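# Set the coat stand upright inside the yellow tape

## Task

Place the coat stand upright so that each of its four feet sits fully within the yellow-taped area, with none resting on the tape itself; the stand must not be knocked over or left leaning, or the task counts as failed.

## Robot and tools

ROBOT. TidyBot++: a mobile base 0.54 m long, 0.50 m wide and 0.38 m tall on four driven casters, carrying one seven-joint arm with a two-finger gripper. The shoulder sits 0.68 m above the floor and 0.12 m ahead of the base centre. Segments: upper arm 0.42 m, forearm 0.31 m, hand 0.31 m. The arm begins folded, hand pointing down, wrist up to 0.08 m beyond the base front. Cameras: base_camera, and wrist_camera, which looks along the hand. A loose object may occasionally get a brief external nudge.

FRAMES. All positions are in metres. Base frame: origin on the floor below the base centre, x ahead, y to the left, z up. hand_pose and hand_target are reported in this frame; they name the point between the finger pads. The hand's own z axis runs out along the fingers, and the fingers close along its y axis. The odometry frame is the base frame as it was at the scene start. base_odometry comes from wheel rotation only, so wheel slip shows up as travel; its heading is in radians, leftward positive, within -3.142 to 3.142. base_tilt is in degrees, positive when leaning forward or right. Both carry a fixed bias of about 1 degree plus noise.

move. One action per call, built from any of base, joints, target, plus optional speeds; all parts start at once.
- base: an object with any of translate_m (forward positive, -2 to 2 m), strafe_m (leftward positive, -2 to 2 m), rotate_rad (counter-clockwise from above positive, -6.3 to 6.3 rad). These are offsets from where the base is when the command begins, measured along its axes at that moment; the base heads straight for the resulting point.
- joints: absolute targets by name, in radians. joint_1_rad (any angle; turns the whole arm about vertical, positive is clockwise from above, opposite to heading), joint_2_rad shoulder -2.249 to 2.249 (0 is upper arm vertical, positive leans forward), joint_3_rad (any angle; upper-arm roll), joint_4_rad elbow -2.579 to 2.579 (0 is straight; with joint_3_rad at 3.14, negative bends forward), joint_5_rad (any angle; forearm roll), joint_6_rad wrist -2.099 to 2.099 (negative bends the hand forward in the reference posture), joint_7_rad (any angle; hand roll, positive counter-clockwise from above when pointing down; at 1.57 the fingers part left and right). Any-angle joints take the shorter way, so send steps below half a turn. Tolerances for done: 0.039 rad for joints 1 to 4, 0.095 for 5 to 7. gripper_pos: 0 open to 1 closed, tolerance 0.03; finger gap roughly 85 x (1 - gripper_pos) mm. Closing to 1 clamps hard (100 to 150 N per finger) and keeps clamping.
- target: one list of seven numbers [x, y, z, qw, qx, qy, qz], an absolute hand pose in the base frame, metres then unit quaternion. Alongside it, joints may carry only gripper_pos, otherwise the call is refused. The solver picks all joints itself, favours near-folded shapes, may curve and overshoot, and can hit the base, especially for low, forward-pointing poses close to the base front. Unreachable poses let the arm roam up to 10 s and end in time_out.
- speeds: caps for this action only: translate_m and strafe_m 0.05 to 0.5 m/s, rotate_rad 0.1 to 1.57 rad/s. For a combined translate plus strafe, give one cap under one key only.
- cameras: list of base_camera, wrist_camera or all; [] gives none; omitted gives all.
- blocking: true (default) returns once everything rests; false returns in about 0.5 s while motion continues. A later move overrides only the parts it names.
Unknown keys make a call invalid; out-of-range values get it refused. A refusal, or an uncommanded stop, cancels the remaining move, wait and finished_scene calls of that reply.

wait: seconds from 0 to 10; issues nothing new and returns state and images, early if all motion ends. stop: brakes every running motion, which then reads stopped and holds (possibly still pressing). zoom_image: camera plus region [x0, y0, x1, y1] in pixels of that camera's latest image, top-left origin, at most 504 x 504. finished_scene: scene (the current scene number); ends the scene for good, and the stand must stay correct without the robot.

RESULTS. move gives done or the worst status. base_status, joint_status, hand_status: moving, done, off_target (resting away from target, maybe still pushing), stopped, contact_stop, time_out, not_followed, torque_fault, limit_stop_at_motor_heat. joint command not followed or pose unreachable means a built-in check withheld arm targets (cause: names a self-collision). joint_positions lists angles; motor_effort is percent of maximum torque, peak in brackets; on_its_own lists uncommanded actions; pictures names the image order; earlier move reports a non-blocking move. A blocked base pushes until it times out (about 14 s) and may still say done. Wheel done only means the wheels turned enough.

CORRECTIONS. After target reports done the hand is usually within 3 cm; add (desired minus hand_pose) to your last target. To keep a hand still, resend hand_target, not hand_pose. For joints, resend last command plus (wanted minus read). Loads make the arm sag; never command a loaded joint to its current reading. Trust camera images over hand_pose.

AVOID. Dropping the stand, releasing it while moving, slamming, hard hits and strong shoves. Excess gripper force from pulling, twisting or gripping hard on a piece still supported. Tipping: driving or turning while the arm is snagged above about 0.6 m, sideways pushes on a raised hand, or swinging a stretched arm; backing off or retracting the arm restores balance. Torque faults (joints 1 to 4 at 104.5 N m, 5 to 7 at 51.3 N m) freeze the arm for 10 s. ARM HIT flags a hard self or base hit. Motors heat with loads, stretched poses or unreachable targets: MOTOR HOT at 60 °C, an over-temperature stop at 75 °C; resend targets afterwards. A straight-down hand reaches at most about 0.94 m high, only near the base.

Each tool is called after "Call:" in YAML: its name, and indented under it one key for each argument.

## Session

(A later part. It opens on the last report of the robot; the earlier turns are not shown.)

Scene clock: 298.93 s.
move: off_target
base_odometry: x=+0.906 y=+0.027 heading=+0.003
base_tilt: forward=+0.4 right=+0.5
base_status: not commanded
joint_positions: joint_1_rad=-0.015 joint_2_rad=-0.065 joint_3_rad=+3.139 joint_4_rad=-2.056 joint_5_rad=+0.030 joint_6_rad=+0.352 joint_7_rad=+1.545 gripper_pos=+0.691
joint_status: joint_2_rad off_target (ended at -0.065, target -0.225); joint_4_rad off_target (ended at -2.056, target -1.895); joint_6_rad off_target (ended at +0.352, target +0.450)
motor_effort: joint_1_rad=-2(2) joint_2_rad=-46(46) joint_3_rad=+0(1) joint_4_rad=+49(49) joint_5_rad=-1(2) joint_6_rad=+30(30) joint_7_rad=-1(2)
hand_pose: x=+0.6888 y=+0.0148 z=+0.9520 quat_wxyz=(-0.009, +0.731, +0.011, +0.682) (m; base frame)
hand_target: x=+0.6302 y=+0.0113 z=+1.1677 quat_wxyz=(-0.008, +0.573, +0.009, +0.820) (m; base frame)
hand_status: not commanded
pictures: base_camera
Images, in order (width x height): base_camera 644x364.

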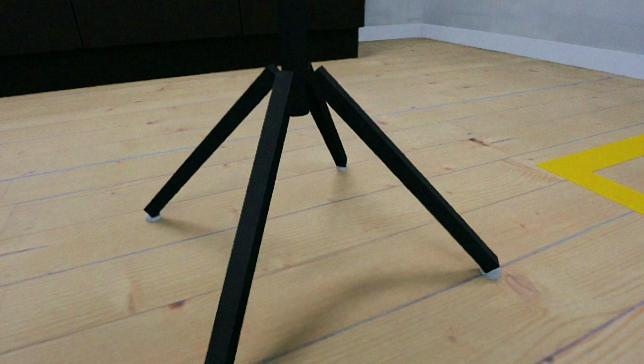

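Call:
move:
  joints: {"gripper_pos": 0.9, "joint_2_rad": -0.265, "joint_4_rad": -1.85, "joint_6_rad": 0.465}
  cameras: ["base_camera"]

Scene clock: 307.47 s.
move: off_target
base_odometry: x=+0.906 y=+0.027 heading=+0.003
base_tilt: forward=+0.4 right=+0.4
base_status: not commanded
joint_positions: joint_1_rad=-0.015 joint_2_rad=-0.073 joint_3_rad=+3.139 joint_4_rad=-2.014 joint_5_rad=+0.030 joint_6_rad=+0.351 joint_7_rad=+1.545 gripper_pos=+0.691
joint_status: joint_2_rad off_target (ended at -0.073, target -0.265); joint_4_rad off_target (ended at -2.014, target -1.850); joint_6_rad off_target (ended at +0.351, target +0.465); gripper_pos off_target (ended at +0.691, target +0.900)
motor_effort: joint_1_rad=-1(1) joint_2_rad=-47(50) joint_3_rad=+1(1) joint_4_rad=+51(52) joint_5_rad=+0(1) joint_6_rad=+31(34) joint_7_rad=-1(1)
hand_pose: x=+0.6923 y=+0.0148 z=+0.9820 quat_wxyz=(-0.009, +0.714, +0.011, +0.700) (m; base frame)
hand_target: x=+0.6033 y=+0.0111 z=+1.2190 quat_wxyz=(-0.009, +0.531, +0.009, +0.847) (m; base frame)
hand_status: not commanded
pictures: base_camera
Images, in order (width x height): base_camera 644x364.

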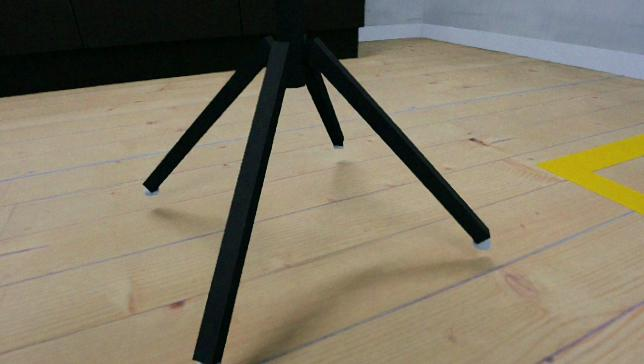

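Call:
move:
  base: {"strafe_m": -0.5}
  speeds: {"strafe_m": 0.15}

Scene clock: 331.80 s.
move: done
base_odometry: x=+0.908 y=-0.473 heading=+0.003
base_tilt: forward=+0.4 right=+0.5
base_status: done
joint_positions: joint_1_rad=-0.015 joint_2_rad=-0.074 joint_3_rad=+3.147 joint_4_rad=-2.014 joint_5_rad=+0.030 joint_6_rad=+0.351 joint_7_rad=+1.545 gripper_pos=+0.691
joint_status: not commanded
motor_effort: joint_1_rad=-1(5) joint_2_rad=-47(48) joint_3_rad=+1(5) joint_4_rad=+51(52) joint_5_rad=-1(2) joint_6_rad=+32(33) joint_7_rad=+0(2)
hand_pose: x=+0.6924 y=+0.0100 z=+0.9823 quat_wxyz=(-0.006, +0.714, +0.008, +0.701) (m; base frame)
hand_target: x=+0.6033 y=+0.0111 z=+1.2190 quat_wxyz=(-0.009, +0.531, +0.009, +0.847) (m; base frame)
hand_status: not commanded
pictures: base_camera, wrist_camera
Images, in order (width x height): base_camera 644x364, wrist_camera 644x476.

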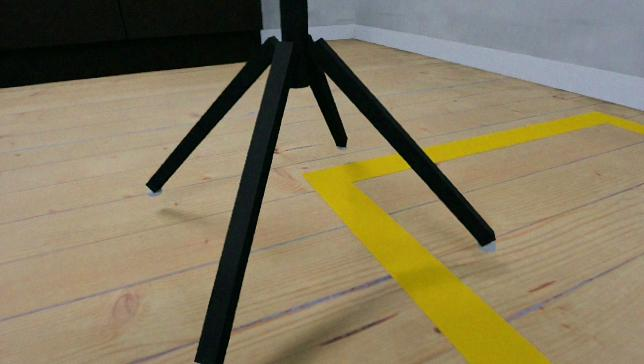

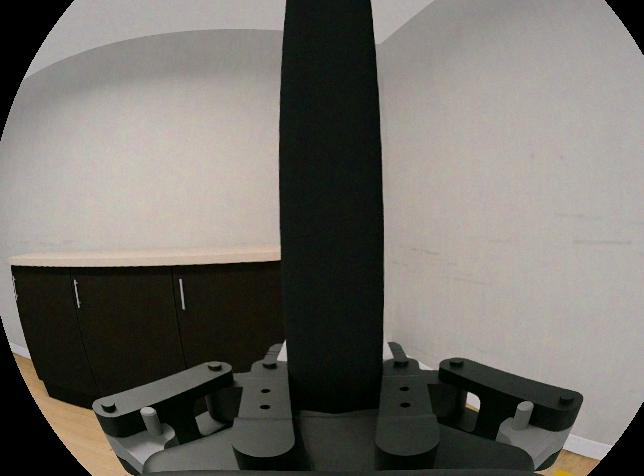

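Call:
move:
  base: {"strafe_m": -0.5, "translate_m": -0.03}
  speeds: {"strafe_m": 0.2}

Scene clock: 344.00 s.
move: done
base_odometry: x=+0.879 y=-0.973 heading=+0.003
base_tilt: forward=+0.4 right=+0.4
base_status: done
joint_positions: joint_1_rad=-0.015 joint_2_rad=-0.074 joint_3_rad=+3.146 joint_4_rad=-2.014 joint_5_rad=+0.030 joint_6_rad=+0.351 joint_7_rad=+1.545 gripper_pos=+0.691
joint_status: not commanded
motor_effort: joint_1_rad=-1(5) joint_2_rad=-47(49) joint_3_rad=+1(4) joint_4_rad=+51(52) joint_5_rad=+0(2) joint_6_rad=+32(33) joint_7_rad=+0(2)
hand_pose: x=+0.6923 y=+0.0103 z=+0.9824 quat_wxyz=(-0.007, +0.714, +0.008, +0.701) (m; base frame)
hand_target: x=+0.6033 y=+0.0111 z=+1.2190 quat_wxyz=(-0.009, +0.531, +0.009, +0.847) (m; base frame)
hand_status: not commanded
pictures: base_camera, wrist_camera
Images, in order (width x height): base_camera 644x364, wrist_camera 644x476.

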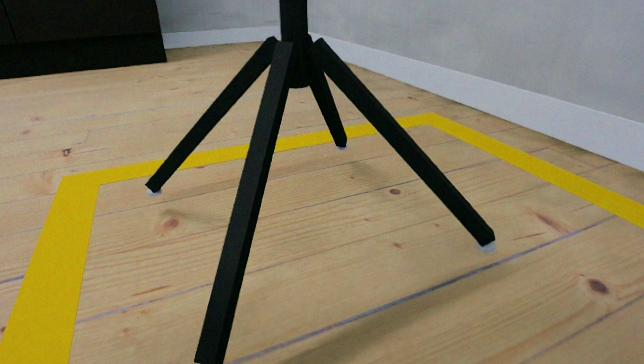

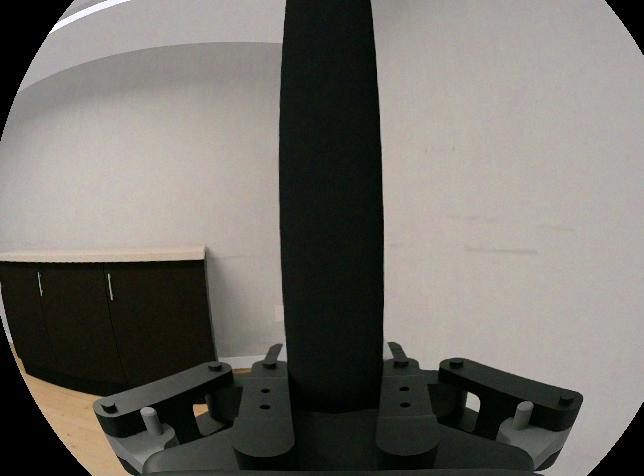

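Call:
move:
  base: {"strafe_m": -0.12, "translate_m": -0.04}
  speeds: {"strafe_m": 0.15}

Scene clock: 379.70 s.
Motor temperatures (°C): [32 41 30 37 37 42 32]
move: done
base_odometry: x=+0.840 y=-1.093 heading=+0.003
base_tilt: forward=+0.4 right=+0.5
base_status: done
joint_positions: joint_1_rad=-0.015 joint_2_rad=-0.074 joint_3_rad=+3.147 joint_4_rad=-2.014 joint_5_rad=+0.030 joint_6_rad=+0.351 joint_7_rad=+1.545 gripper_pos=+0.691
joint_status: not commanded
motor_effort: joint_1_rad=-1(5) joint_2_rad=-47(50) joint_3_rad=+1(4) joint_4_rad=+51(52) joint_5_rad=+0(2) joint_6_rad=+31(33) joint_7_rad=+0(2)
hand_pose: x=+0.6923 y=+0.0097 z=+0.9825 quat_wxyz=(-0.006, +0.713, +0.008, +0.701) (m; base frame)
hand_target: x=+0.6033 y=+0.0111 z=+1.2190 quat_wxyz=(-0.009, +0.531, +0.009, +0.847) (m; base frame)
hand_status: not commanded
pictures: base_camera, wrist_camera
Images, in order (width x height): base_camera 644x364, wrist_camera 644x476.

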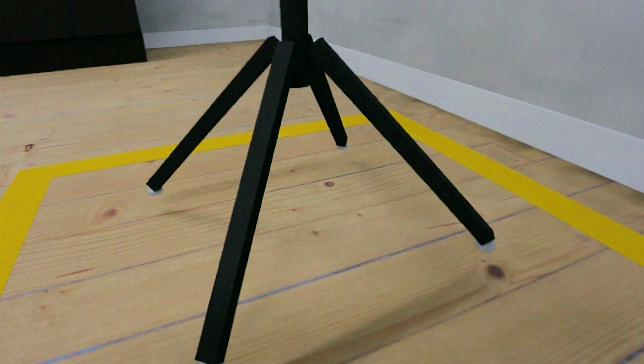

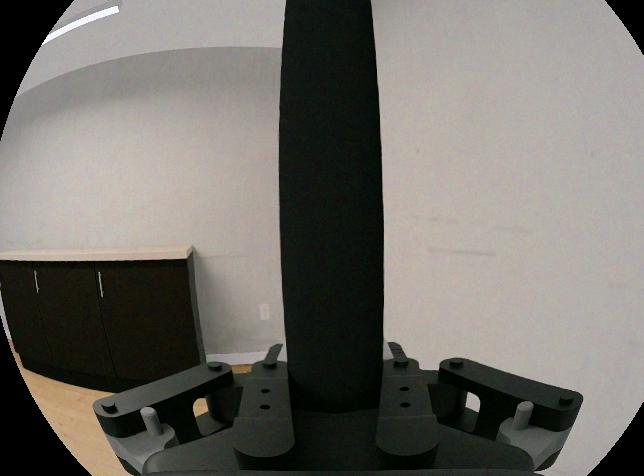

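Call:
move:
  joints: {"joint_2_rad": -0.237, "joint_4_rad": -1.898, "joint_6_rad": 0.53}
  cameras: ["base_camera"]

Scene clock: 389.03 s.
move: off_target
base_odometry: x=+0.840 y=-1.093 heading=+0.003
base_tilt: forward=+0.4 right=+0.5
base_status: not commanded
joint_positions: joint_1_rad=-0.015 joint_2_rad=-0.074 joint_3_rad=+3.147 joint_4_rad=-2.040 joint_5_rad=+0.030 joint_6_rad=+0.381 joint_7_rad=+1.545 gripper_pos=+0.691
joint_status: joint_2_rad off_target (ended at -0.074, target -0.237); joint_4_rad off_target (ended at -2.040, target -1.898); joint_6_rad off_target (ended at +0.381, target +0.530)
motor_effort: joint_1_rad=-1(2) joint_2_rad=-47(48) joint_3_rad=+0(1) joint_4_rad=+51(52) joint_5_rad=-1(1) joint_6_rad=+31(33) joint_7_rad=+0(1)
hand_pose: x=+0.6892 y=+0.0099 z=+0.9758 quat_wxyz=(-0.007, +0.712, +0.008, +0.702) (m; base frame)
hand_target: x=+0.6149 y=+0.0118 z=+1.1949 quat_wxyz=(-0.009, +0.536, +0.009, +0.844) (m; base frame)
hand_status: not commanded
pictures: base_camera
Images, in order (width x height): base_camera 644x364.

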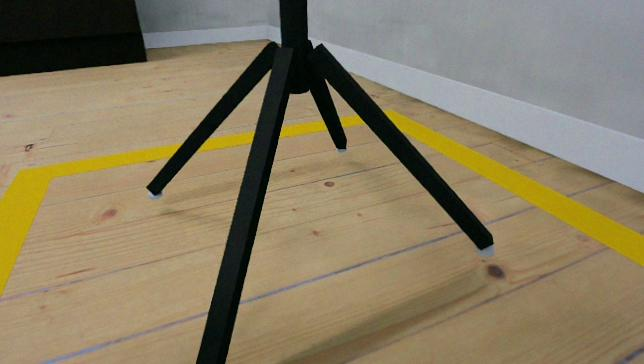

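Call:
move:
  joints: {"joint_2_rad": -0.21, "joint_4_rad": -1.93, "joint_6_rad": 0.575}
  cameras: ["base_camera"]

Scene clock: 394.60 s.
move: off_target
base_odometry: x=+0.840 y=-1.093 heading=+0.003
base_tilt: forward=+0.3 right=+0.4
base_status: not commanded
joint_positions: joint_1_rad=-0.015 joint_2_rad=-0.056 joint_3_rad=+3.147 joint_4_rad=-2.066 joint_5_rad=+0.030 joint_6_rad=+0.420 joint_7_rad=+1.545 gripper_pos=+0.691
joint_status: joint_2_rad off_target (ended at -0.056, target -0.210); joint_4_rad off_target (ended at -2.066, target -1.930); joint_6_rad off_target (ended at +0.420, target +0.575)
motor_effort: joint_1_rad=-1(2) joint_2_rad=-48(48) joint_3_rad=+1(1) joint_4_rad=+50(51) joint_5_rad=-1(1) joint_6_rad=+32(33) joint_7_rad=+0(1)
hand_pose: x=+0.6913 y=+0.0103 z=+0.9621 quat_wxyz=(-0.007, +0.714, +0.008, +0.700) (m; base frame)
hand_target: x=+0.6256 y=+0.0123 z=+1.1751 quat_wxyz=(-0.010, +0.542, +0.010, +0.840) (m; base frame)
hand_status: not commanded
pictures: base_camera
Images, in order (width x height): base_camera 644x364.

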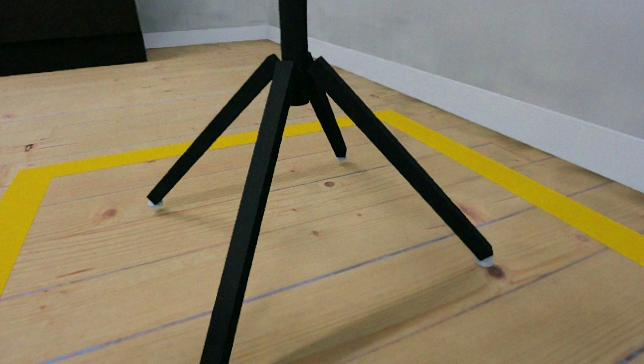

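Call:
move:
  joints: {"joint_2_rad": -0.193, "joint_4_rad": -1.957, "joint_6_rad": 0.61}
  cameras: ["base_camera"]

Call:
move:
  joints: {"joint_2_rad": -0.18, "joint_4_rad": -1.98, "joint_6_rad": 0.64}
  cameras: ["base_camera"]

Scene clock: 401.47 s.
move: off_target
base_odometry: x=+0.840 y=-1.093 heading=+0.003
base_tilt: forward=+0.4 right=+0.5
base_status: not commanded
joint_positions: joint_1_rad=-0.015 joint_2_rad=-0.048 joint_3_rad=+3.147 joint_4_rad=-2.086 joint_5_rad=+0.030 joint_6_rad=+0.456 joint_7_rad=+1.545 gripper_pos=+0.691
joint_status: joint_2_rad off_target (ended at -0.048, target -0.193); joint_4_rad off_target (ended at -2.086, target -1.957); joint_6_rad off_target (ended at +0.456, target +0.610)
motor_effort: joint_1_rad=+0(2) joint_2_rad=-47(48) joint_3_rad=+1(1) joint_4_rad=+49(50) joint_5_rad=+0(1) joint_6_rad=+32(33) joint_7_rad=+0(1)
hand_pose: x=+0.6907 y=+0.0106 z=+0.9566 quat_wxyz=(-0.008, +0.711, +0.008, +0.703) (m; base frame)
hand_target: x=+0.6313 y=+0.0127 z=+1.1603 quat_wxyz=(-0.011, +0.546, +0.010, +0.838) (m; base frame)
hand_status: not commanded
pictures: base_camera
Images, in order (width x height): base_camera 644x364.

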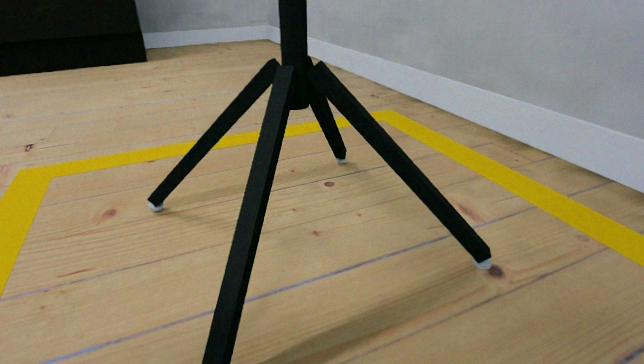

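Scene clock: 402.07 s.
move: off_target
base_odometry: x=+0.840 y=-1.093 heading=+0.003
base_tilt: forward=+0.4 right=+0.5
base_status: not commanded
joint_positions: joint_1_rad=-0.015 joint_2_rad=-0.043 joint_3_rad=+3.147 joint_4_rad=-2.099 joint_5_rad=+0.030 joint_6_rad=+0.491 joint_7_rad=+1.545 gripper_pos=+0.691
joint_status: joint_2_rad off_target (ended at -0.043, target -0.180); joint_4_rad off_target (ended at -2.099, target -1.980); joint_6_rad off_target (ended at +0.491, target +0.640)
motor_effort: joint_1_rad=-1(2) joint_2_rad=-45(47) joint_3_rad=+0(1) joint_4_rad=+47(50) joint_5_rad=-1(1) joint_6_rad=+31(32) joint_7_rad=+0(1)
hand_pose: x=+0.6902 y=+0.0109 z=+0.9570 quat_wxyz=(-0.008, +0.705, +0.008, +0.709) (m; base frame)
hand_target: x=+0.6351 y=+0.0130 z=+1.1486 quat_wxyz=(-0.011, +0.548, +0.010, +0.836) (m; base frame)
hand_status: not commanded
pictures: base_camera
Images, in order (width x height): base_camera 644x364.

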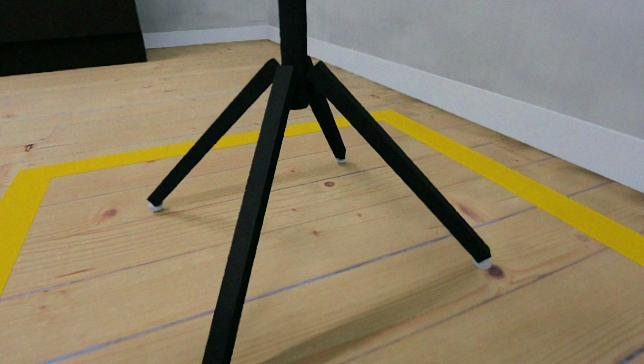

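Call:
move:
  joints: {"joint_6_rad": 0.54}

Scene clock: 418.73 s.
move: done
base_odometry: x=+0.840 y=-1.093 heading=+0.003
base_tilt: forward=+0.4 right=+0.5
base_status: not commanded
joint_positions: joint_1_rad=-0.015 joint_2_rad=-0.047 joint_3_rad=+3.146 joint_4_rad=-2.085 joint_5_rad=+0.030 joint_6_rad=+0.452 joint_7_rad=+1.545 gripper_pos=+0.691
joint_status: all done
motor_effort: joint_1_rad=-1(3) joint_2_rad=-41(45) joint_3_rad=+0(3) joint_4_rad=+42(47) joint_5_rad=+0(2) joint_6_rad=+25(30) joint_7_rad=-1(1)
hand_pose: x=+0.6910 y=+0.0111 z=+0.9558 quat_wxyz=(-0.008, +0.712, +0.008, +0.702) (m; base frame)
hand_target: x=+0.6461 y=+0.0123 z=+1.1195 quat_wxyz=(-0.010, +0.589, +0.010, +0.808) (m; base frame)
hand_status: not commanded
pictures: base_camera, wrist_camera
Images, in order (width x height): base_camera 644x364, wrist_camera 644x476.

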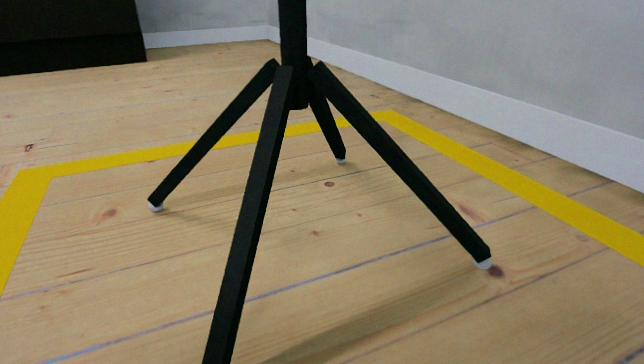

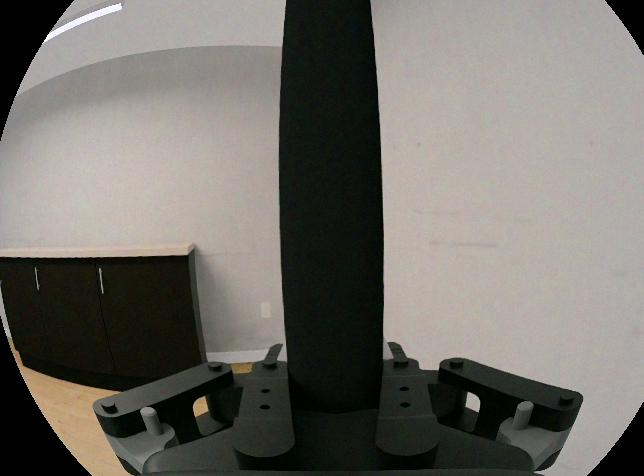

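Call:
zoom_image:
  camera: "base_camera"
  region: [120, 130, 520, 364]

Scaled by 1.260.

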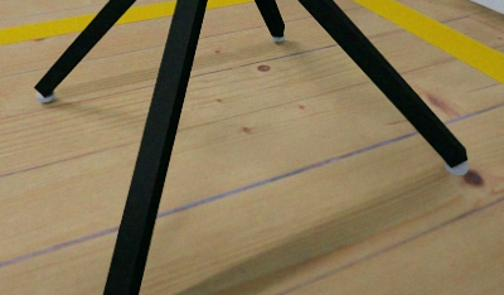

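Call:
move:
  joints: {"joint_2_rad": -0.166, "joint_4_rad": -2.004, "joint_6_rad": 0.578}
  cameras: ["base_camera"]

Scene clock: 463.17 s.
move: off_target
base_odometry: x=+0.840 y=-1.093 heading=+0.003
base_tilt: forward=+0.3 right=+0.5
base_status: not commanded
joint_positions: joint_1_rad=-0.015 joint_2_rad=-0.047 joint_3_rad=+3.146 joint_4_rad=-2.095 joint_5_rad=+0.030 joint_6_rad=+0.473 joint_7_rad=+1.545 gripper_pos=+0.691
joint_status: joint_2_rad off_target (ended at -0.047, target -0.166); joint_4_rad off_target (ended at -2.095, target -2.004); joint_6_rad off_target (ended at +0.473, target +0.578)
motor_effort: joint_1_rad=-2(3) joint_2_rad=-40(41) joint_3_rad=+0(1) joint_4_rad=+41(42) joint_5_rad=+0(1) joint_6_rad=+26(26) joint_7_rad=-1(1)
hand_pose: x=+0.6897 y=+0.0113 z=+0.9563 quat_wxyz=(-0.008, +0.709, +0.009, +0.705) (m; base frame)
hand_target: x=+0.6490 y=+0.0127 z=+1.1089 quat_wxyz=(-0.010, +0.589, +0.010, +0.808) (m; base frame)
hand_status: not commanded
pictures: base_camera
Images, in order (width x height): base_camera 644x364.

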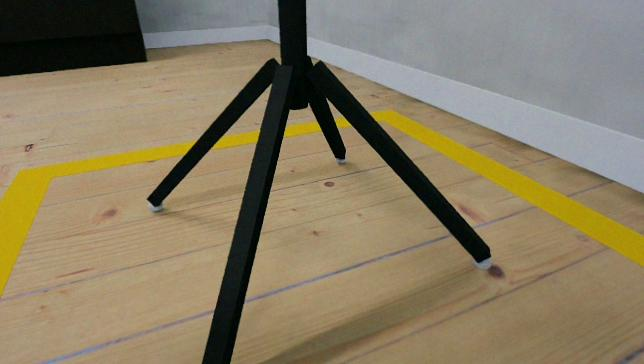

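Call:
move:
  joints: {"joint_2_rad": -0.14, "joint_4_rad": -2.04, "joint_6_rad": 0.595}
  cameras: ["base_camera"]

Scene clock: 467.77 s.
move: off_target
base_odometry: x=+0.840 y=-1.093 heading=+0.003
base_tilt: forward=+0.4 right=+0.5
base_status: not commanded
joint_positions: joint_1_rad=-0.015 joint_2_rad=-0.046 joint_3_rad=+3.146 joint_4_rad=-2.106 joint_5_rad=+0.030 joint_6_rad=+0.496 joint_7_rad=+1.545 gripper_pos=+0.691
joint_status: joint_2_rad off_target (ended at -0.046, target -0.140); joint_4_rad off_target (ended at -2.106, target -2.040); joint_6_rad off_target (ended at +0.496, target +0.595)
motor_effort: joint_1_rad=-3(3) joint_2_rad=-37(41) joint_3_rad=-1(1) joint_4_rad=+37(41) joint_5_rad=+0(1) joint_6_rad=+23(25) joint_7_rad=-1(1)
hand_pose: x=+0.6883 y=+0.0114 z=+0.9566 quat_wxyz=(-0.009, +0.705, +0.009, +0.709) (m; base frame)
hand_target: x=+0.6580 y=+0.0130 z=+1.0785 quat_wxyz=(-0.011, +0.607, +0.010, +0.794) (m; base frame)
hand_status: not commanded
pictures: base_camera
Images, in order (width x height): base_camera 644x364.

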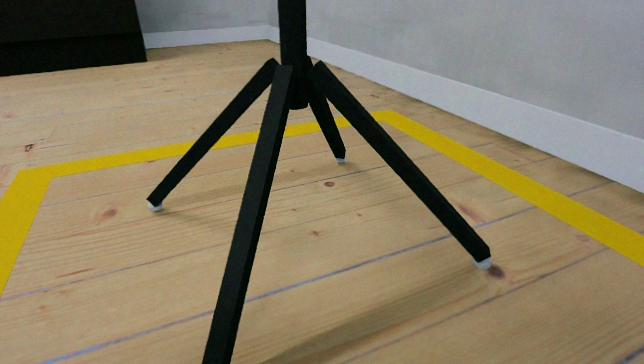

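Call:
move:
  joints: {"joint_6_rad": 0.49}
  cameras: ["base_camera"]

Scene clock: 483.67 s.
move: done
base_odometry: x=+0.840 y=-1.093 heading=+0.003
base_tilt: forward=+0.3 right=+0.5
base_status: not commanded
joint_positions: joint_1_rad=-0.015 joint_2_rad=-0.052 joint_3_rad=+3.146 joint_4_rad=-2.090 joint_5_rad=+0.030 joint_6_rad=+0.451 joint_7_rad=+1.545 gripper_pos=+0.691
joint_status: all done
motor_effort: joint_1_rad=-3(4) joint_2_rad=-32(37) joint_3_rad=-1(2) joint_4_rad=+31(37) joint_5_rad=+1(1) joint_6_rad=+18(22) joint_7_rad=+0(1)
hand_pose: x=+0.6891 y=+0.0111 z=+0.9553 quat_wxyz=(-0.008, +0.713, +0.008, +0.701) (m; base frame)
hand_target: x=+0.6650 y=+0.0122 z=+1.0466 quat_wxyz=(-0.009, +0.648, +0.009, +0.761) (m; base frame)
hand_status: not commanded
pictures: base_camera
Images, in order (width x height): base_camera 644x364.

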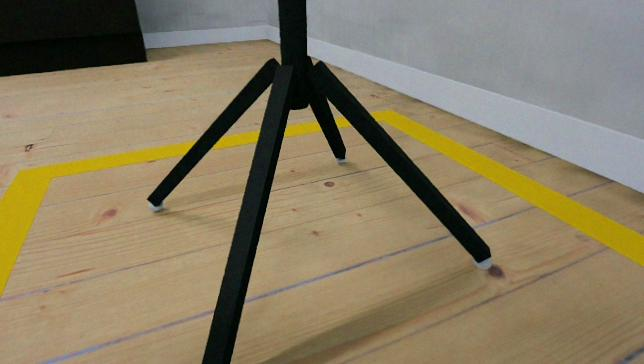

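Call:
zoom_image:
  camera: "base_camera"
  region: [130, 140, 290, 250]

Call:
zoom_image:
  camera: "base_camera"
  region: [300, 130, 520, 290]

Scaled by 3.150.

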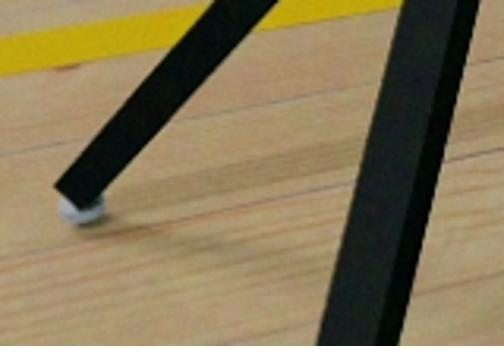

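Scaled by 2.291.

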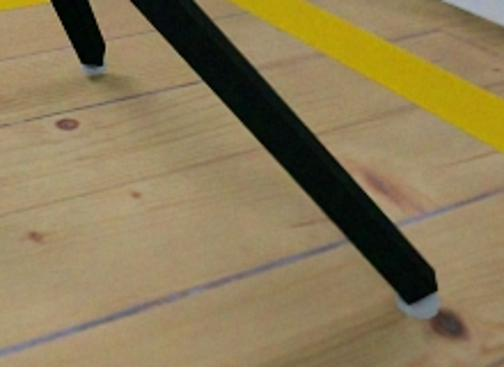

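Call:
move:
  joints: {"joint_2_rad": -0.075, "joint_4_rad": -2.085, "joint_6_rad": 0.465}

Scene clock: 501.00 s.
move: done
base_odometry: x=+0.840 y=-1.093 heading=+0.003
base_tilt: forward=+0.4 right=+0.5
base_status: not commanded
joint_positions: joint_1_rad=-0.015 joint_2_rad=-0.050 joint_3_rad=+3.146 joint_4_rad=-2.090 joint_5_rad=+0.030 joint_6_rad=+0.451 joint_7_rad=+1.545 gripper_pos=+0.691
joint_status: all done
motor_effort: joint_1_rad=-3(4) joint_2_rad=-26(33) joint_3_rad=-2(2) joint_4_rad=+23(32) joint_5_rad=+0(1) joint_6_rad=+11(18) joint_7_rad=+0(1)
hand_pose: x=+0.6895 y=+0.0111 z=+0.9544 quat_wxyz=(-0.008, +0.713, +0.008, +0.701) (m; base frame)
hand_target: x=+0.6831 y=+0.0123 z=+0.9757 quat_wxyz=(-0.009, +0.698, +0.009, +0.716) (m; base frame)
hand_status: not commanded
pictures: base_camera, wrist_camera
Images, in order (width x height): base_camera 644x364, wrist_camera 644x476.

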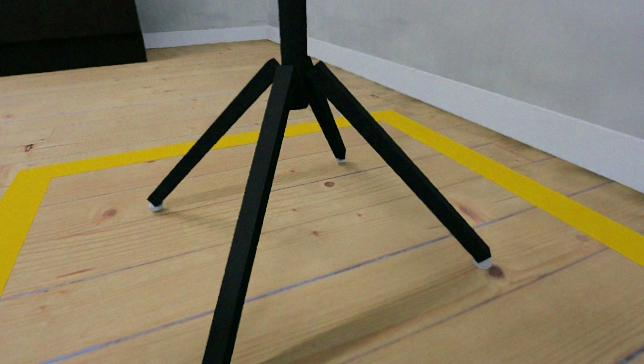

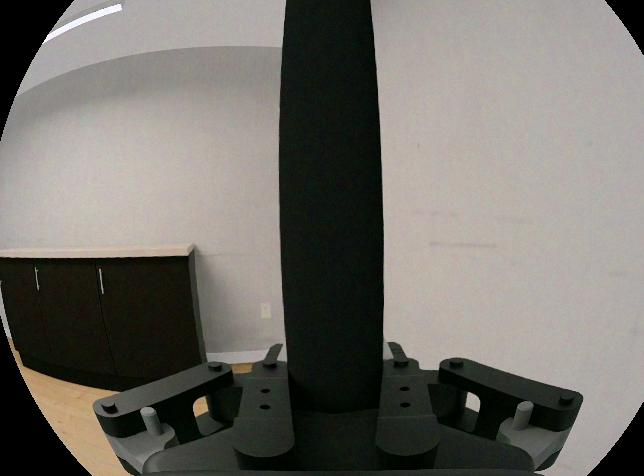

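Call:
move:
  joints: {"gripper_pos": 0.67}
  cameras: ["base_camera"]

Call:
move:
  joints: {"gripper_pos": 0.6}

Scene clock: 507.07 s.
move: done
base_odometry: x=+0.840 y=-1.093 heading=+0.003
base_tilt: forward=+0.4 right=+0.5
base_status: not commanded
joint_positions: joint_1_rad=-0.015 joint_2_rad=-0.050 joint_3_rad=+3.146 joint_4_rad=-2.090 joint_5_rad=+0.030 joint_6_rad=+0.451 joint_7_rad=+1.545 gripper_pos=+0.670
joint_status: all done
motor_effort: joint_1_rad=-3(4) joint_2_rad=-25(26) joint_3_rad=-2(3) joint_4_rad=+22(23) joint_5_rad=+1(1) joint_6_rad=+11(11) joint_7_rad=+0(1)
hand_pose: x=+0.6895 y=+0.0111 z=+0.9544 quat_wxyz=(-0.008, +0.713, +0.008, +0.701) (m; base frame)
hand_target: x=+0.6831 y=+0.0123 z=+0.9757 quat_wxyz=(-0.009, +0.698, +0.009, +0.716) (m; base frame)
hand_status: not commanded
pictures: base_camera
Images, in order (width x height): base_camera 644x364.

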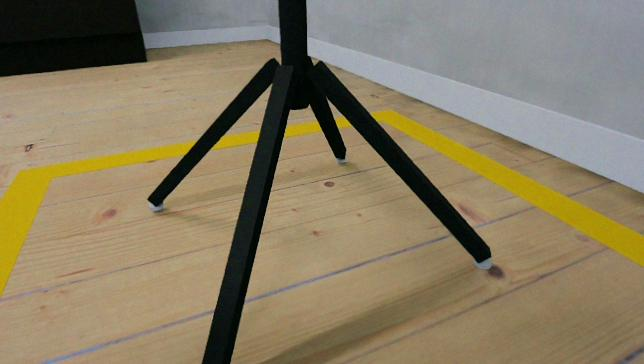

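Scene clock: 508.00 s.
move: done
base_odometry: x=+0.840 y=-1.093 heading=+0.003
base_tilt: forward=+0.4 right=+0.5
base_status: not commanded
joint_positions: joint_1_rad=-0.019 joint_2_rad=-0.052 joint_3_rad=+3.140 joint_4_rad=-2.090 joint_5_rad=+0.030 joint_6_rad=+0.452 joint_7_rad=+1.545 gripper_pos=+0.600
joint_status: all done
motor_effort: joint_1_rad=+0(3) joint_2_rad=-19(24) joint_3_rad=+1(4) joint_4_rad=+21(22) joint_5_rad=+0(2) joint_6_rad=+8(10) joint_7_rad=+0(1)
hand_pose: x=+0.6887 y=+0.0175 z=+0.9556 quat_wxyz=(-0.012, +0.713, +0.013, +0.701) (m; base frame)
hand_target: x=+0.6831 y=+0.0123 z=+0.9757 quat_wxyz=(-0.009, +0.698, +0.009, +0.716) (m; base frame)
hand_status: not commanded
pictures: base_camera, wrist_camera
Images, in order (width x height): base_camera 644x364, wrist_camera 644x476.

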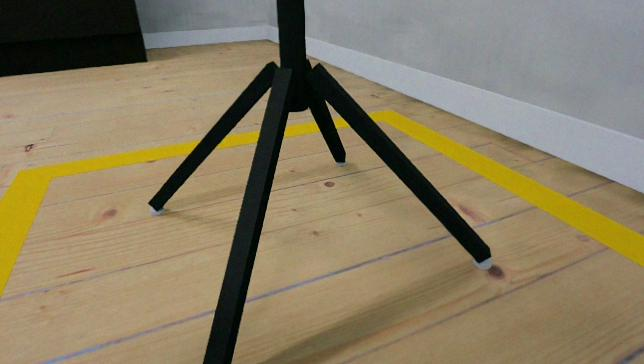

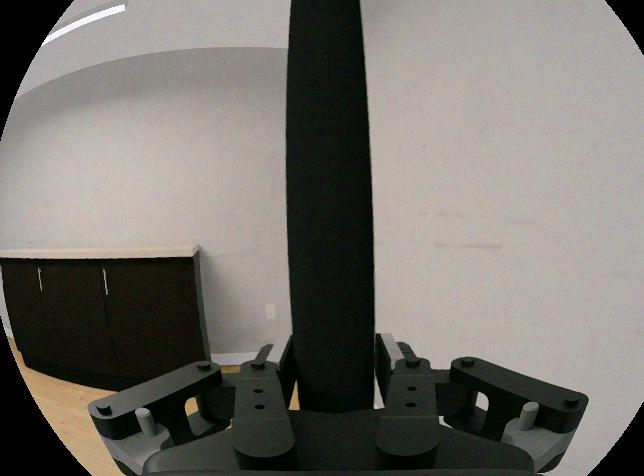

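Call:
move:
  joints: {"gripper_pos": 0.0}
  cameras: ["wrist_camera"]

Call:
move:
  base: {"translate_m": -0.25}
  speeds: {"translate_m": 0.2}

Scene clock: 515.50 s.
move: done
base_odometry: x=+0.840 y=-1.093 heading=+0.003
base_tilt: forward=+0.4 right=+0.5
base_status: not commanded
joint_positions: joint_1_rad=-0.019 joint_2_rad=-0.052 joint_3_rad=+3.140 joint_4_rad=-2.090 joint_5_rad=+0.030 joint_6_rad=+0.452 joint_7_rad=+1.545 gripper_pos=+0.000
joint_status: all done
motor_effort: joint_1_rad=-1(2) joint_2_rad=-20(20) joint_3_rad=+1(1) joint_4_rad=+21(22) joint_5_rad=-1(1) joint_6_rad=+9(9) joint_7_rad=+0(1)
hand_pose: x=+0.6887 y=+0.0175 z=+0.9556 quat_wxyz=(-0.012, +0.713, +0.013, +0.701) (m; base frame)
hand_target: x=+0.6831 y=+0.0123 z=+0.9757 quat_wxyz=(-0.009, +0.698, +0.009, +0.716) (m; base frame)
hand_status: not commanded
pictures: wrist_camera
Images, in order (width x height): wrist_camera 644x476.

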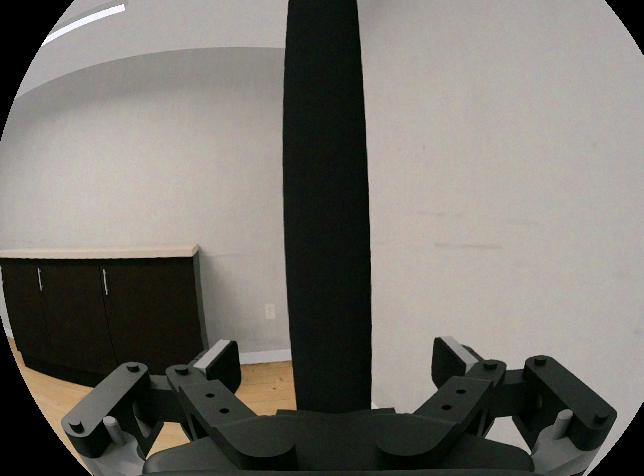

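Scene clock: 517.53 s.
move: done
base_odometry: x=+0.590 y=-1.094 heading=+0.003
base_tilt: forward=+0.4 right=+0.5
base_status: done
joint_positions: joint_1_rad=-0.019 joint_2_rad=-0.055 joint_3_rad=+3.140 joint_4_rad=-2.090 joint_5_rad=+0.030 joint_6_rad=+0.452 joint_7_rad=+1.545 gripper_pos=+0.000
joint_status: not commanded
motor_effort: joint_1_rad=-1(2) joint_2_rad=-19(22) joint_3_rad=+1(1) joint_4_rad=+21(22) joint_5_rad=+0(1) joint_6_rad=+8(9) joint_7_rad=+0(1)
hand_pose: x=+0.6881 y=+0.0175 z=+0.9569 quat_wxyz=(-0.012, +0.712, +0.012, +0.702) (m; base frame)
hand_target: x=+0.6831 y=+0.0123 z=+0.9757 quat_wxyz=(-0.009, +0.698, +0.009, +0.716) (m; base frame)
hand_status: not commanded
pictures: base_camera, wrist_camera
Images, in order (width x height): base_camera 644x364, wrist_camera 644x476.

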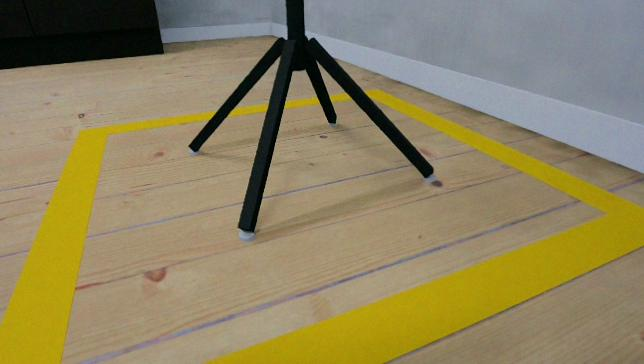

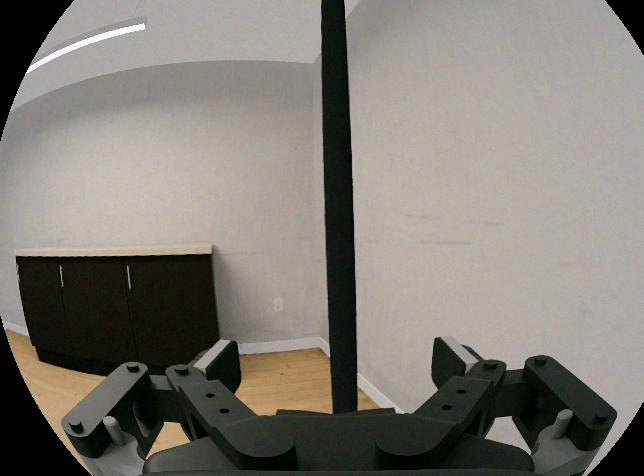

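Call:
zoom_image:
  camera: "base_camera"
  region: [0, 60, 420, 364]

Call:
zoom_image:
  camera: "base_camera"
  region: [344, 80, 644, 300]

Scaled by 1.200.

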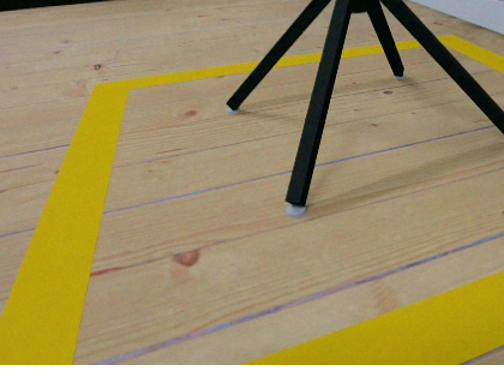

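Scaled by 1.680.

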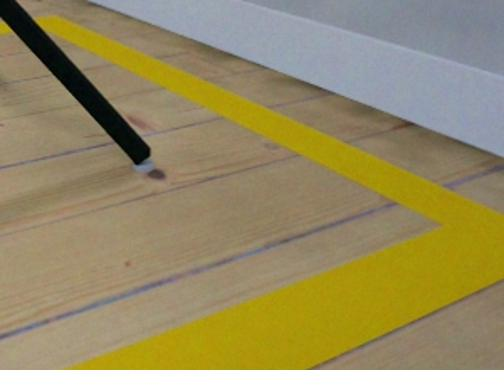

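Call:
move:
  joints: {"joint_1_rad": -0.015, "joint_2_rad": -0.052, "joint_3_rad": 3.144, "joint_4_rad": -2.126, "joint_5_rad": 0.03, "joint_6_rad": 0.5, "joint_7_rad": 1.545}
  cameras: []

Call:
move:
  base: {"translate_m": 0.265}
  speeds: {"translate_m": 0.25}

Call:
zoom_image:
  camera: "wrist_camera"
  region: [220, 200, 460, 440]

Scene clock: 629.70 s.
move: done
base_odometry: x=+0.590 y=-1.094 heading=+0.003
base_tilt: forward=+0.3 right=+0.4
base_status: not commanded
joint_positions: joint_1_rad=-0.019 joint_2_rad=-0.054 joint_3_rad=+3.140 joint_4_rad=-2.115 joint_5_rad=+0.030 joint_6_rad=+0.477 joint_7_rad=+1.545 gripper_pos=+0.000
joint_status: all done
motor_effort: joint_1_rad=-1(2) joint_2_rad=-19(20) joint_3_rad=+1(1) joint_4_rad=+21(22) joint_5_rad=-1(1) joint_6_rad=+8(10) joint_7_rad=-1(1)
hand_pose: x=+0.6845 y=+0.0176 z=+0.9500 quat_wxyz=(-0.012, +0.712, +0.013, +0.702) (m; base frame)
hand_target: x=+0.6837 y=+0.0129 z=+0.9493 quat_wxyz=(-0.009, +0.708, +0.010, +0.706) (m; base frame)
hand_status: not commanded
pictures: none
No camera images: "cameras" was empty.

Scene clock: 631.67 s.
move: done
base_odometry: x=+0.855 y=-1.093 heading=+0.003
base_tilt: forward=+0.4 right=+0.4
base_status: done
joint_positions: joint_1_rad=-0.019 joint_2_rad=-0.049 joint_3_rad=+3.140 joint_4_rad=-2.115 joint_5_rad=+0.030 joint_6_rad=+0.477 joint_7_rad=+1.545 gripper_pos=+0.000
joint_status: not commanded
motor_effort: joint_1_rad=-1(2) joint_2_rad=-20(22) joint_3_rad=+1(2) joint_4_rad=+21(22) joint_5_rad=-1(1) joint_6_rad=+8(9) joint_7_rad=+0(1)
hand_pose: x=+0.6858 y=+0.0176 z=+0.9472 quat_wxyz=(-0.012, +0.713, +0.013, +0.701) (m; base frame)
hand_target: x=+0.6837 y=+0.0129 z=+0.9493 quat_wxyz=(-0.009, +0.708, +0.010, +0.706) (m; base frame)
hand_status: not commanded
pictures: base_camera, wrist_camera
Images, in order (width x height): base_camera 644x364, wrist_camera 644x476.

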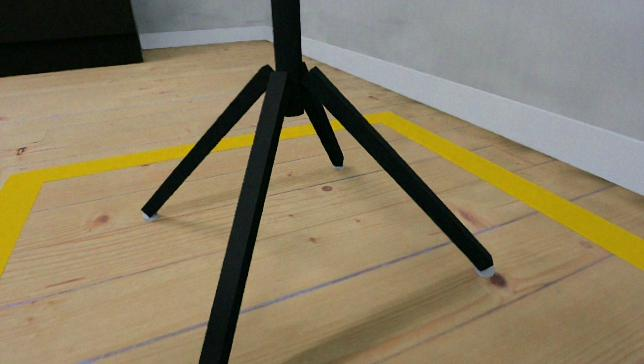

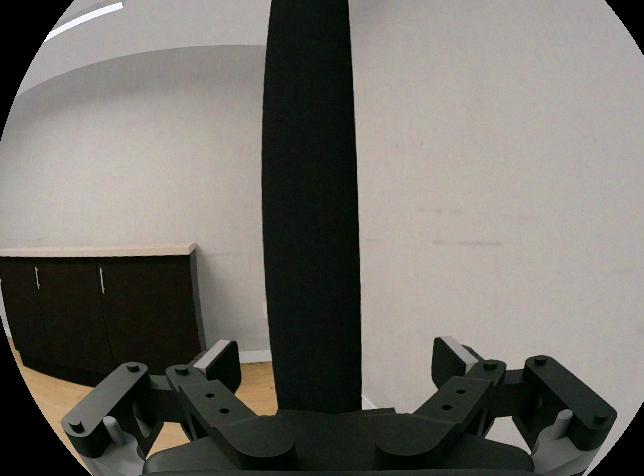

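Scaled by 2.100.

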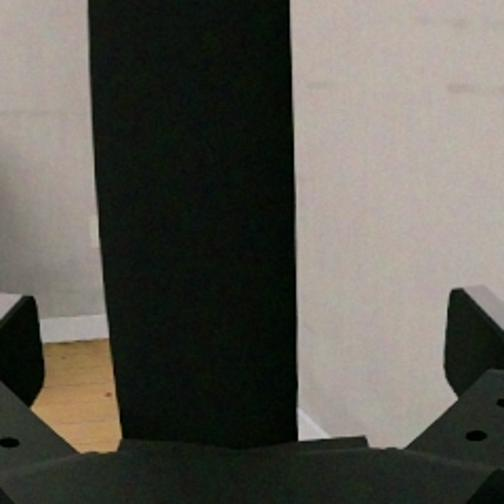

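Call:
move:
  base: {"strafe_m": 0.006, "translate_m": 0.004}
  cameras: []

Call:
move:
  joints: {"gripper_pos": 0.62}
  cameras: ["wrist_camera"]

Call:
move:
  joints: {"gripper_pos": 0.85}
  cameras: ["wrist_camera"]

Call:
move:
  joints: {"joint_2_rad": -0.175, "joint_4_rad": -1.997, "joint_6_rad": 0.57}
  cameras: ["base_camera"]

Scene clock: 642.27 s.
move: done
base_odometry: x=+0.859 y=-1.088 heading=+0.002
base_tilt: forward=+0.3 right=+0.5
base_status: done
joint_positions: joint_1_rad=-0.019 joint_2_rad=-0.049 joint_3_rad=+3.140 joint_4_rad=-2.115 joint_5_rad=+0.030 joint_6_rad=+0.477 joint_7_rad=+1.545 gripper_pos=+0.000
joint_status: not commanded
motor_effort: joint_1_rad=-1(3) joint_2_rad=-19(22) joint_3_rad=+0(2) joint_4_rad=+21(21) joint_5_rad=-1(1) joint_6_rad=+8(9) joint_7_rad=+0(0)
hand_pose: x=+0.6859 y=+0.0172 z=+0.9470 quat_wxyz=(-0.012, +0.713, +0.012, +0.701) (m; base frame)
hand_target: x=+0.6837 y=+0.0129 z=+0.9493 quat_wxyz=(-0.009, +0.708, +0.010, +0.706) (m; base frame)
hand_status: not commanded
pictures: none
No camera images: "cameras" was empty.

Scene clock: 643.17 s.
move: done
base_odometry: x=+0.859 y=-1.088 heading=+0.002
base_tilt: forward=+0.4 right=+0.5
base_status: not commanded
joint_positions: joint_1_rad=-0.019 joint_2_rad=-0.049 joint_3_rad=+3.140 joint_4_rad=-2.115 joint_5_rad=+0.030 joint_6_rad=+0.477 joint_7_rad=+1.545 gripper_pos=+0.620
joint_status: all done
motor_effort: joint_1_rad=+0(2) joint_2_rad=-19(20) joint_3_rad=+1(3) joint_4_rad=+21(21) joint_5_rad=-1(1) joint_6_rad=+9(9) joint_7_rad=+0(1)
hand_pose: x=+0.6859 y=+0.0174 z=+0.9470 quat_wxyz=(-0.012, +0.713, +0.012, +0.701) (m; base frame)
hand_target: x=+0.6837 y=+0.0129 z=+0.9493 quat_wxyz=(-0.009, +0.708, +0.010, +0.706) (m; base frame)
hand_status: not commanded
pictures: wrist_camera
Images, in order (width x height): wrist_camera 644x476.

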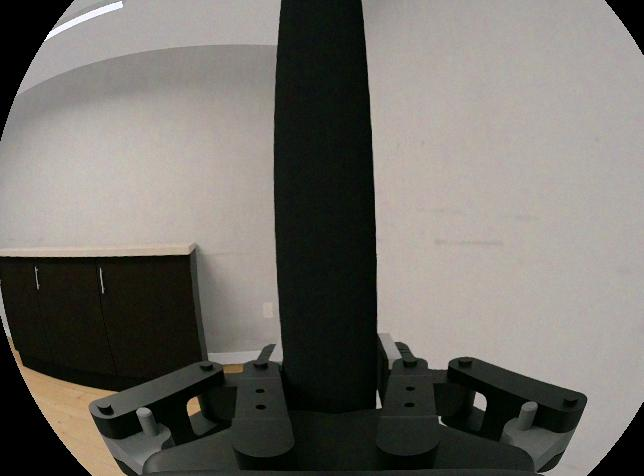

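Scene clock: 643.80 s.
move: off_target
base_odometry: x=+0.859 y=-1.088 heading=+0.002
base_tilt: forward=+0.4 right=+0.4
base_status: not commanded
joint_positions: joint_1_rad=-0.020 joint_2_rad=-0.049 joint_3_rad=+3.138 joint_4_rad=-2.115 joint_5_rad=+0.030 joint_6_rad=+0.478 joint_7_rad=+1.545 gripper_pos=+0.686
joint_status: gripper_pos off_target (ended at +0.686, target +0.850)
motor_effort: joint_1_rad=+1(4) joint_2_rad=-17(19) joint_3_rad=+2(5) joint_4_rad=+22(23) joint_5_rad=-1(2) joint_6_rad=+8(9) joint_7_rad=-1(1)
hand_pose: x=+0.6858 y=+0.0190 z=+0.9470 quat_wxyz=(-0.013, +0.713, +0.014, +0.701) (m; base frame)
hand_target: x=+0.6837 y=+0.0129 z=+0.9493 quat_wxyz=(-0.009, +0.708, +0.010, +0.706) (m; base frame)
hand_status: not commanded
pictures: wrist_camera
Images, in order (width x height): wrist_camera 644x476.

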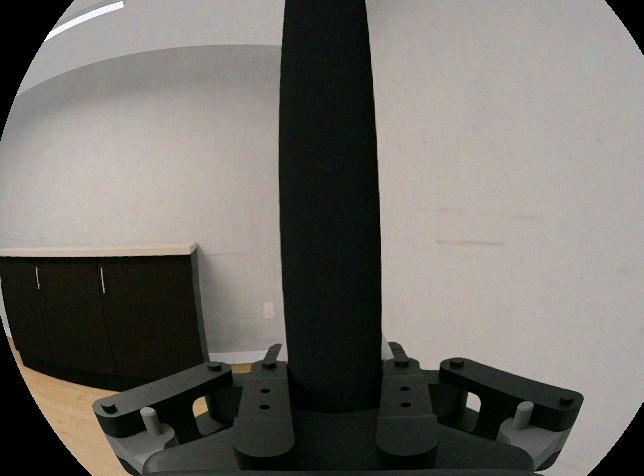

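Scene clock: 644.80 s.
move: off_target
base_odometry: x=+0.859 y=-1.088 heading=+0.002
base_tilt: forward=+0.4 right=+0.5
base_status: not commanded
joint_positions: joint_1_rad=-0.020 joint_2_rad=-0.051 joint_3_rad=+3.138 joint_4_rad=-2.114 joint_5_rad=+0.030 joint_6_rad=+0.478 joint_7_rad=+1.545 gripper_pos=+0.686
joint_status: joint_2_rad off_target (ended at -0.051, target -0.175); joint_4_rad off_target (ended at -2.114, target -1.997); the others done
motor_effort: joint_1_rad=+0(1) joint_2_rad=-36(36) joint_3_rad=+2(2) joint_4_rad=+40(40) joint_5_rad=-1(2) joint_6_rad=+24(24) joint_7_rad=-1(1)
hand_pose: x=+0.6856 y=+0.0189 z=+0.9492 quat_wxyz=(-0.013, +0.712, +0.013, +0.702) (m; base frame)
hand_target: x=+0.6457 y=+0.0129 z=+1.1155 quat_wxyz=(-0.010, +0.586, +0.010, +0.810) (m; base frame)
hand_status: not commanded
pictures: base_camera
Images, in order (width x height): base_camera 644x364.

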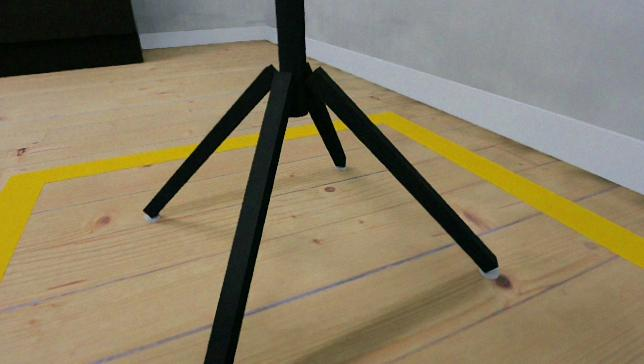

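Call:
move:
  joints: {"joint_2_rad": -0.243, "joint_4_rad": -1.948, "joint_6_rad": 0.592}
  cameras: []

Call:
move:
  joints: {"joint_2_rad": -0.299, "joint_4_rad": -1.852, "joint_6_rad": 0.44}

Scene clock: 652.23 s.
move: off_target
base_odometry: x=+0.859 y=-1.088 heading=+0.002
base_tilt: forward=+0.4 right=+0.5
base_status: not commanded
joint_positions: joint_1_rad=-0.020 joint_2_rad=-0.052 joint_3_rad=+3.138 joint_4_rad=-2.111 joint_5_rad=+0.030 joint_6_rad=+0.476 joint_7_rad=+1.545 gripper_pos=+0.686
joint_status: joint_2_rad off_target (ended at -0.052, target -0.243); joint_4_rad off_target (ended at -2.111, target -1.948); joint_6_rad off_target (ended at +0.476, target +0.592)
motor_effort: joint_1_rad=-1(3) joint_2_rad=-46(46) joint_3_rad=+0(1) joint_4_rad=+49(49) joint_5_rad=-1(1) joint_6_rad=+32(32) joint_7_rad=+0(1)
hand_pose: x=+0.6856 y=+0.0189 z=+0.9505 quat_wxyz=(-0.013, +0.712, +0.013, +0.702) (m; base frame)
hand_target: x=+0.6084 y=+0.0125 z=+1.1856 quat_wxyz=(-0.010, +0.528, +0.010, +0.849) (m; base frame)
hand_status: not commanded
pictures: none
No camera images: "cameras" was empty.

Scene clock: 653.37 s.
move: off_target
base_odometry: x=+0.859 y=-1.088 heading=+0.002
base_tilt: forward=+0.4 right=+0.5
base_status: not commanded
joint_positions: joint_1_rad=-0.020 joint_2_rad=-0.113 joint_3_rad=+3.138 joint_4_rad=-2.016 joint_5_rad=+0.030 joint_6_rad=+0.343 joint_7_rad=+1.545 gripper_pos=+0.691
joint_status: joint_2_rad off_target (ended at -0.113, target -0.299); joint_4_rad off_target (ended at -2.016, target -1.852); joint_6_rad off_target (ended at +0.343, target +0.440)
motor_effort: joint_1_rad=-1(2) joint_2_rad=-45(50) joint_3_rad=+1(1) joint_4_rad=+51(52) joint_5_rad=+0(2) joint_6_rad=+31(34) joint_7_rad=-1(1)
hand_pose: x=+0.6795 y=+0.0177 z=+1.0008 quat_wxyz=(-0.011, +0.703, +0.013, +0.711) (m; base frame)
hand_target: x=+0.5885 y=+0.0109 z=+1.2270 quat_wxyz=(-0.008, +0.528, +0.009, +0.849) (m; base frame)
hand_status: not commanded
pictures: base_camera, wrist_camera
Images, in order (width x height): base_camera 644x364, wrist_camera 644x476.

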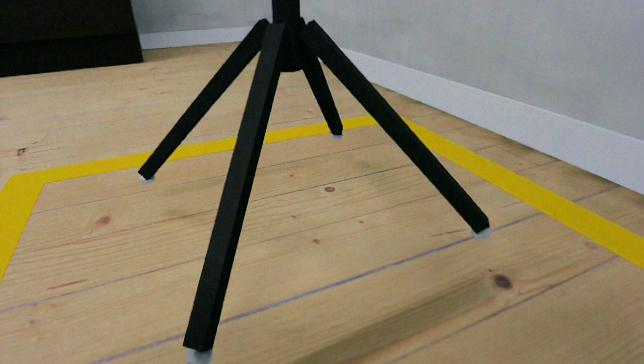

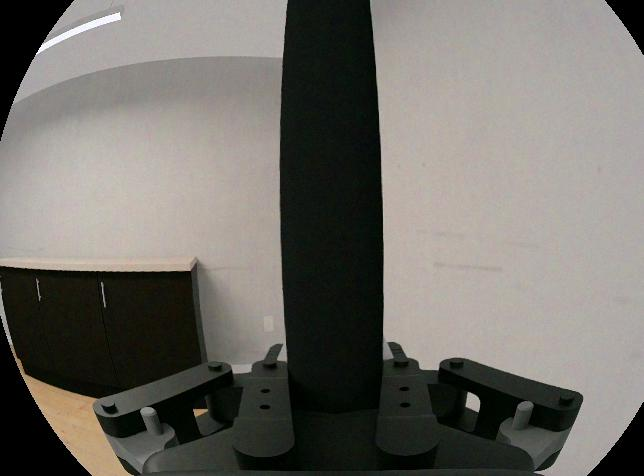

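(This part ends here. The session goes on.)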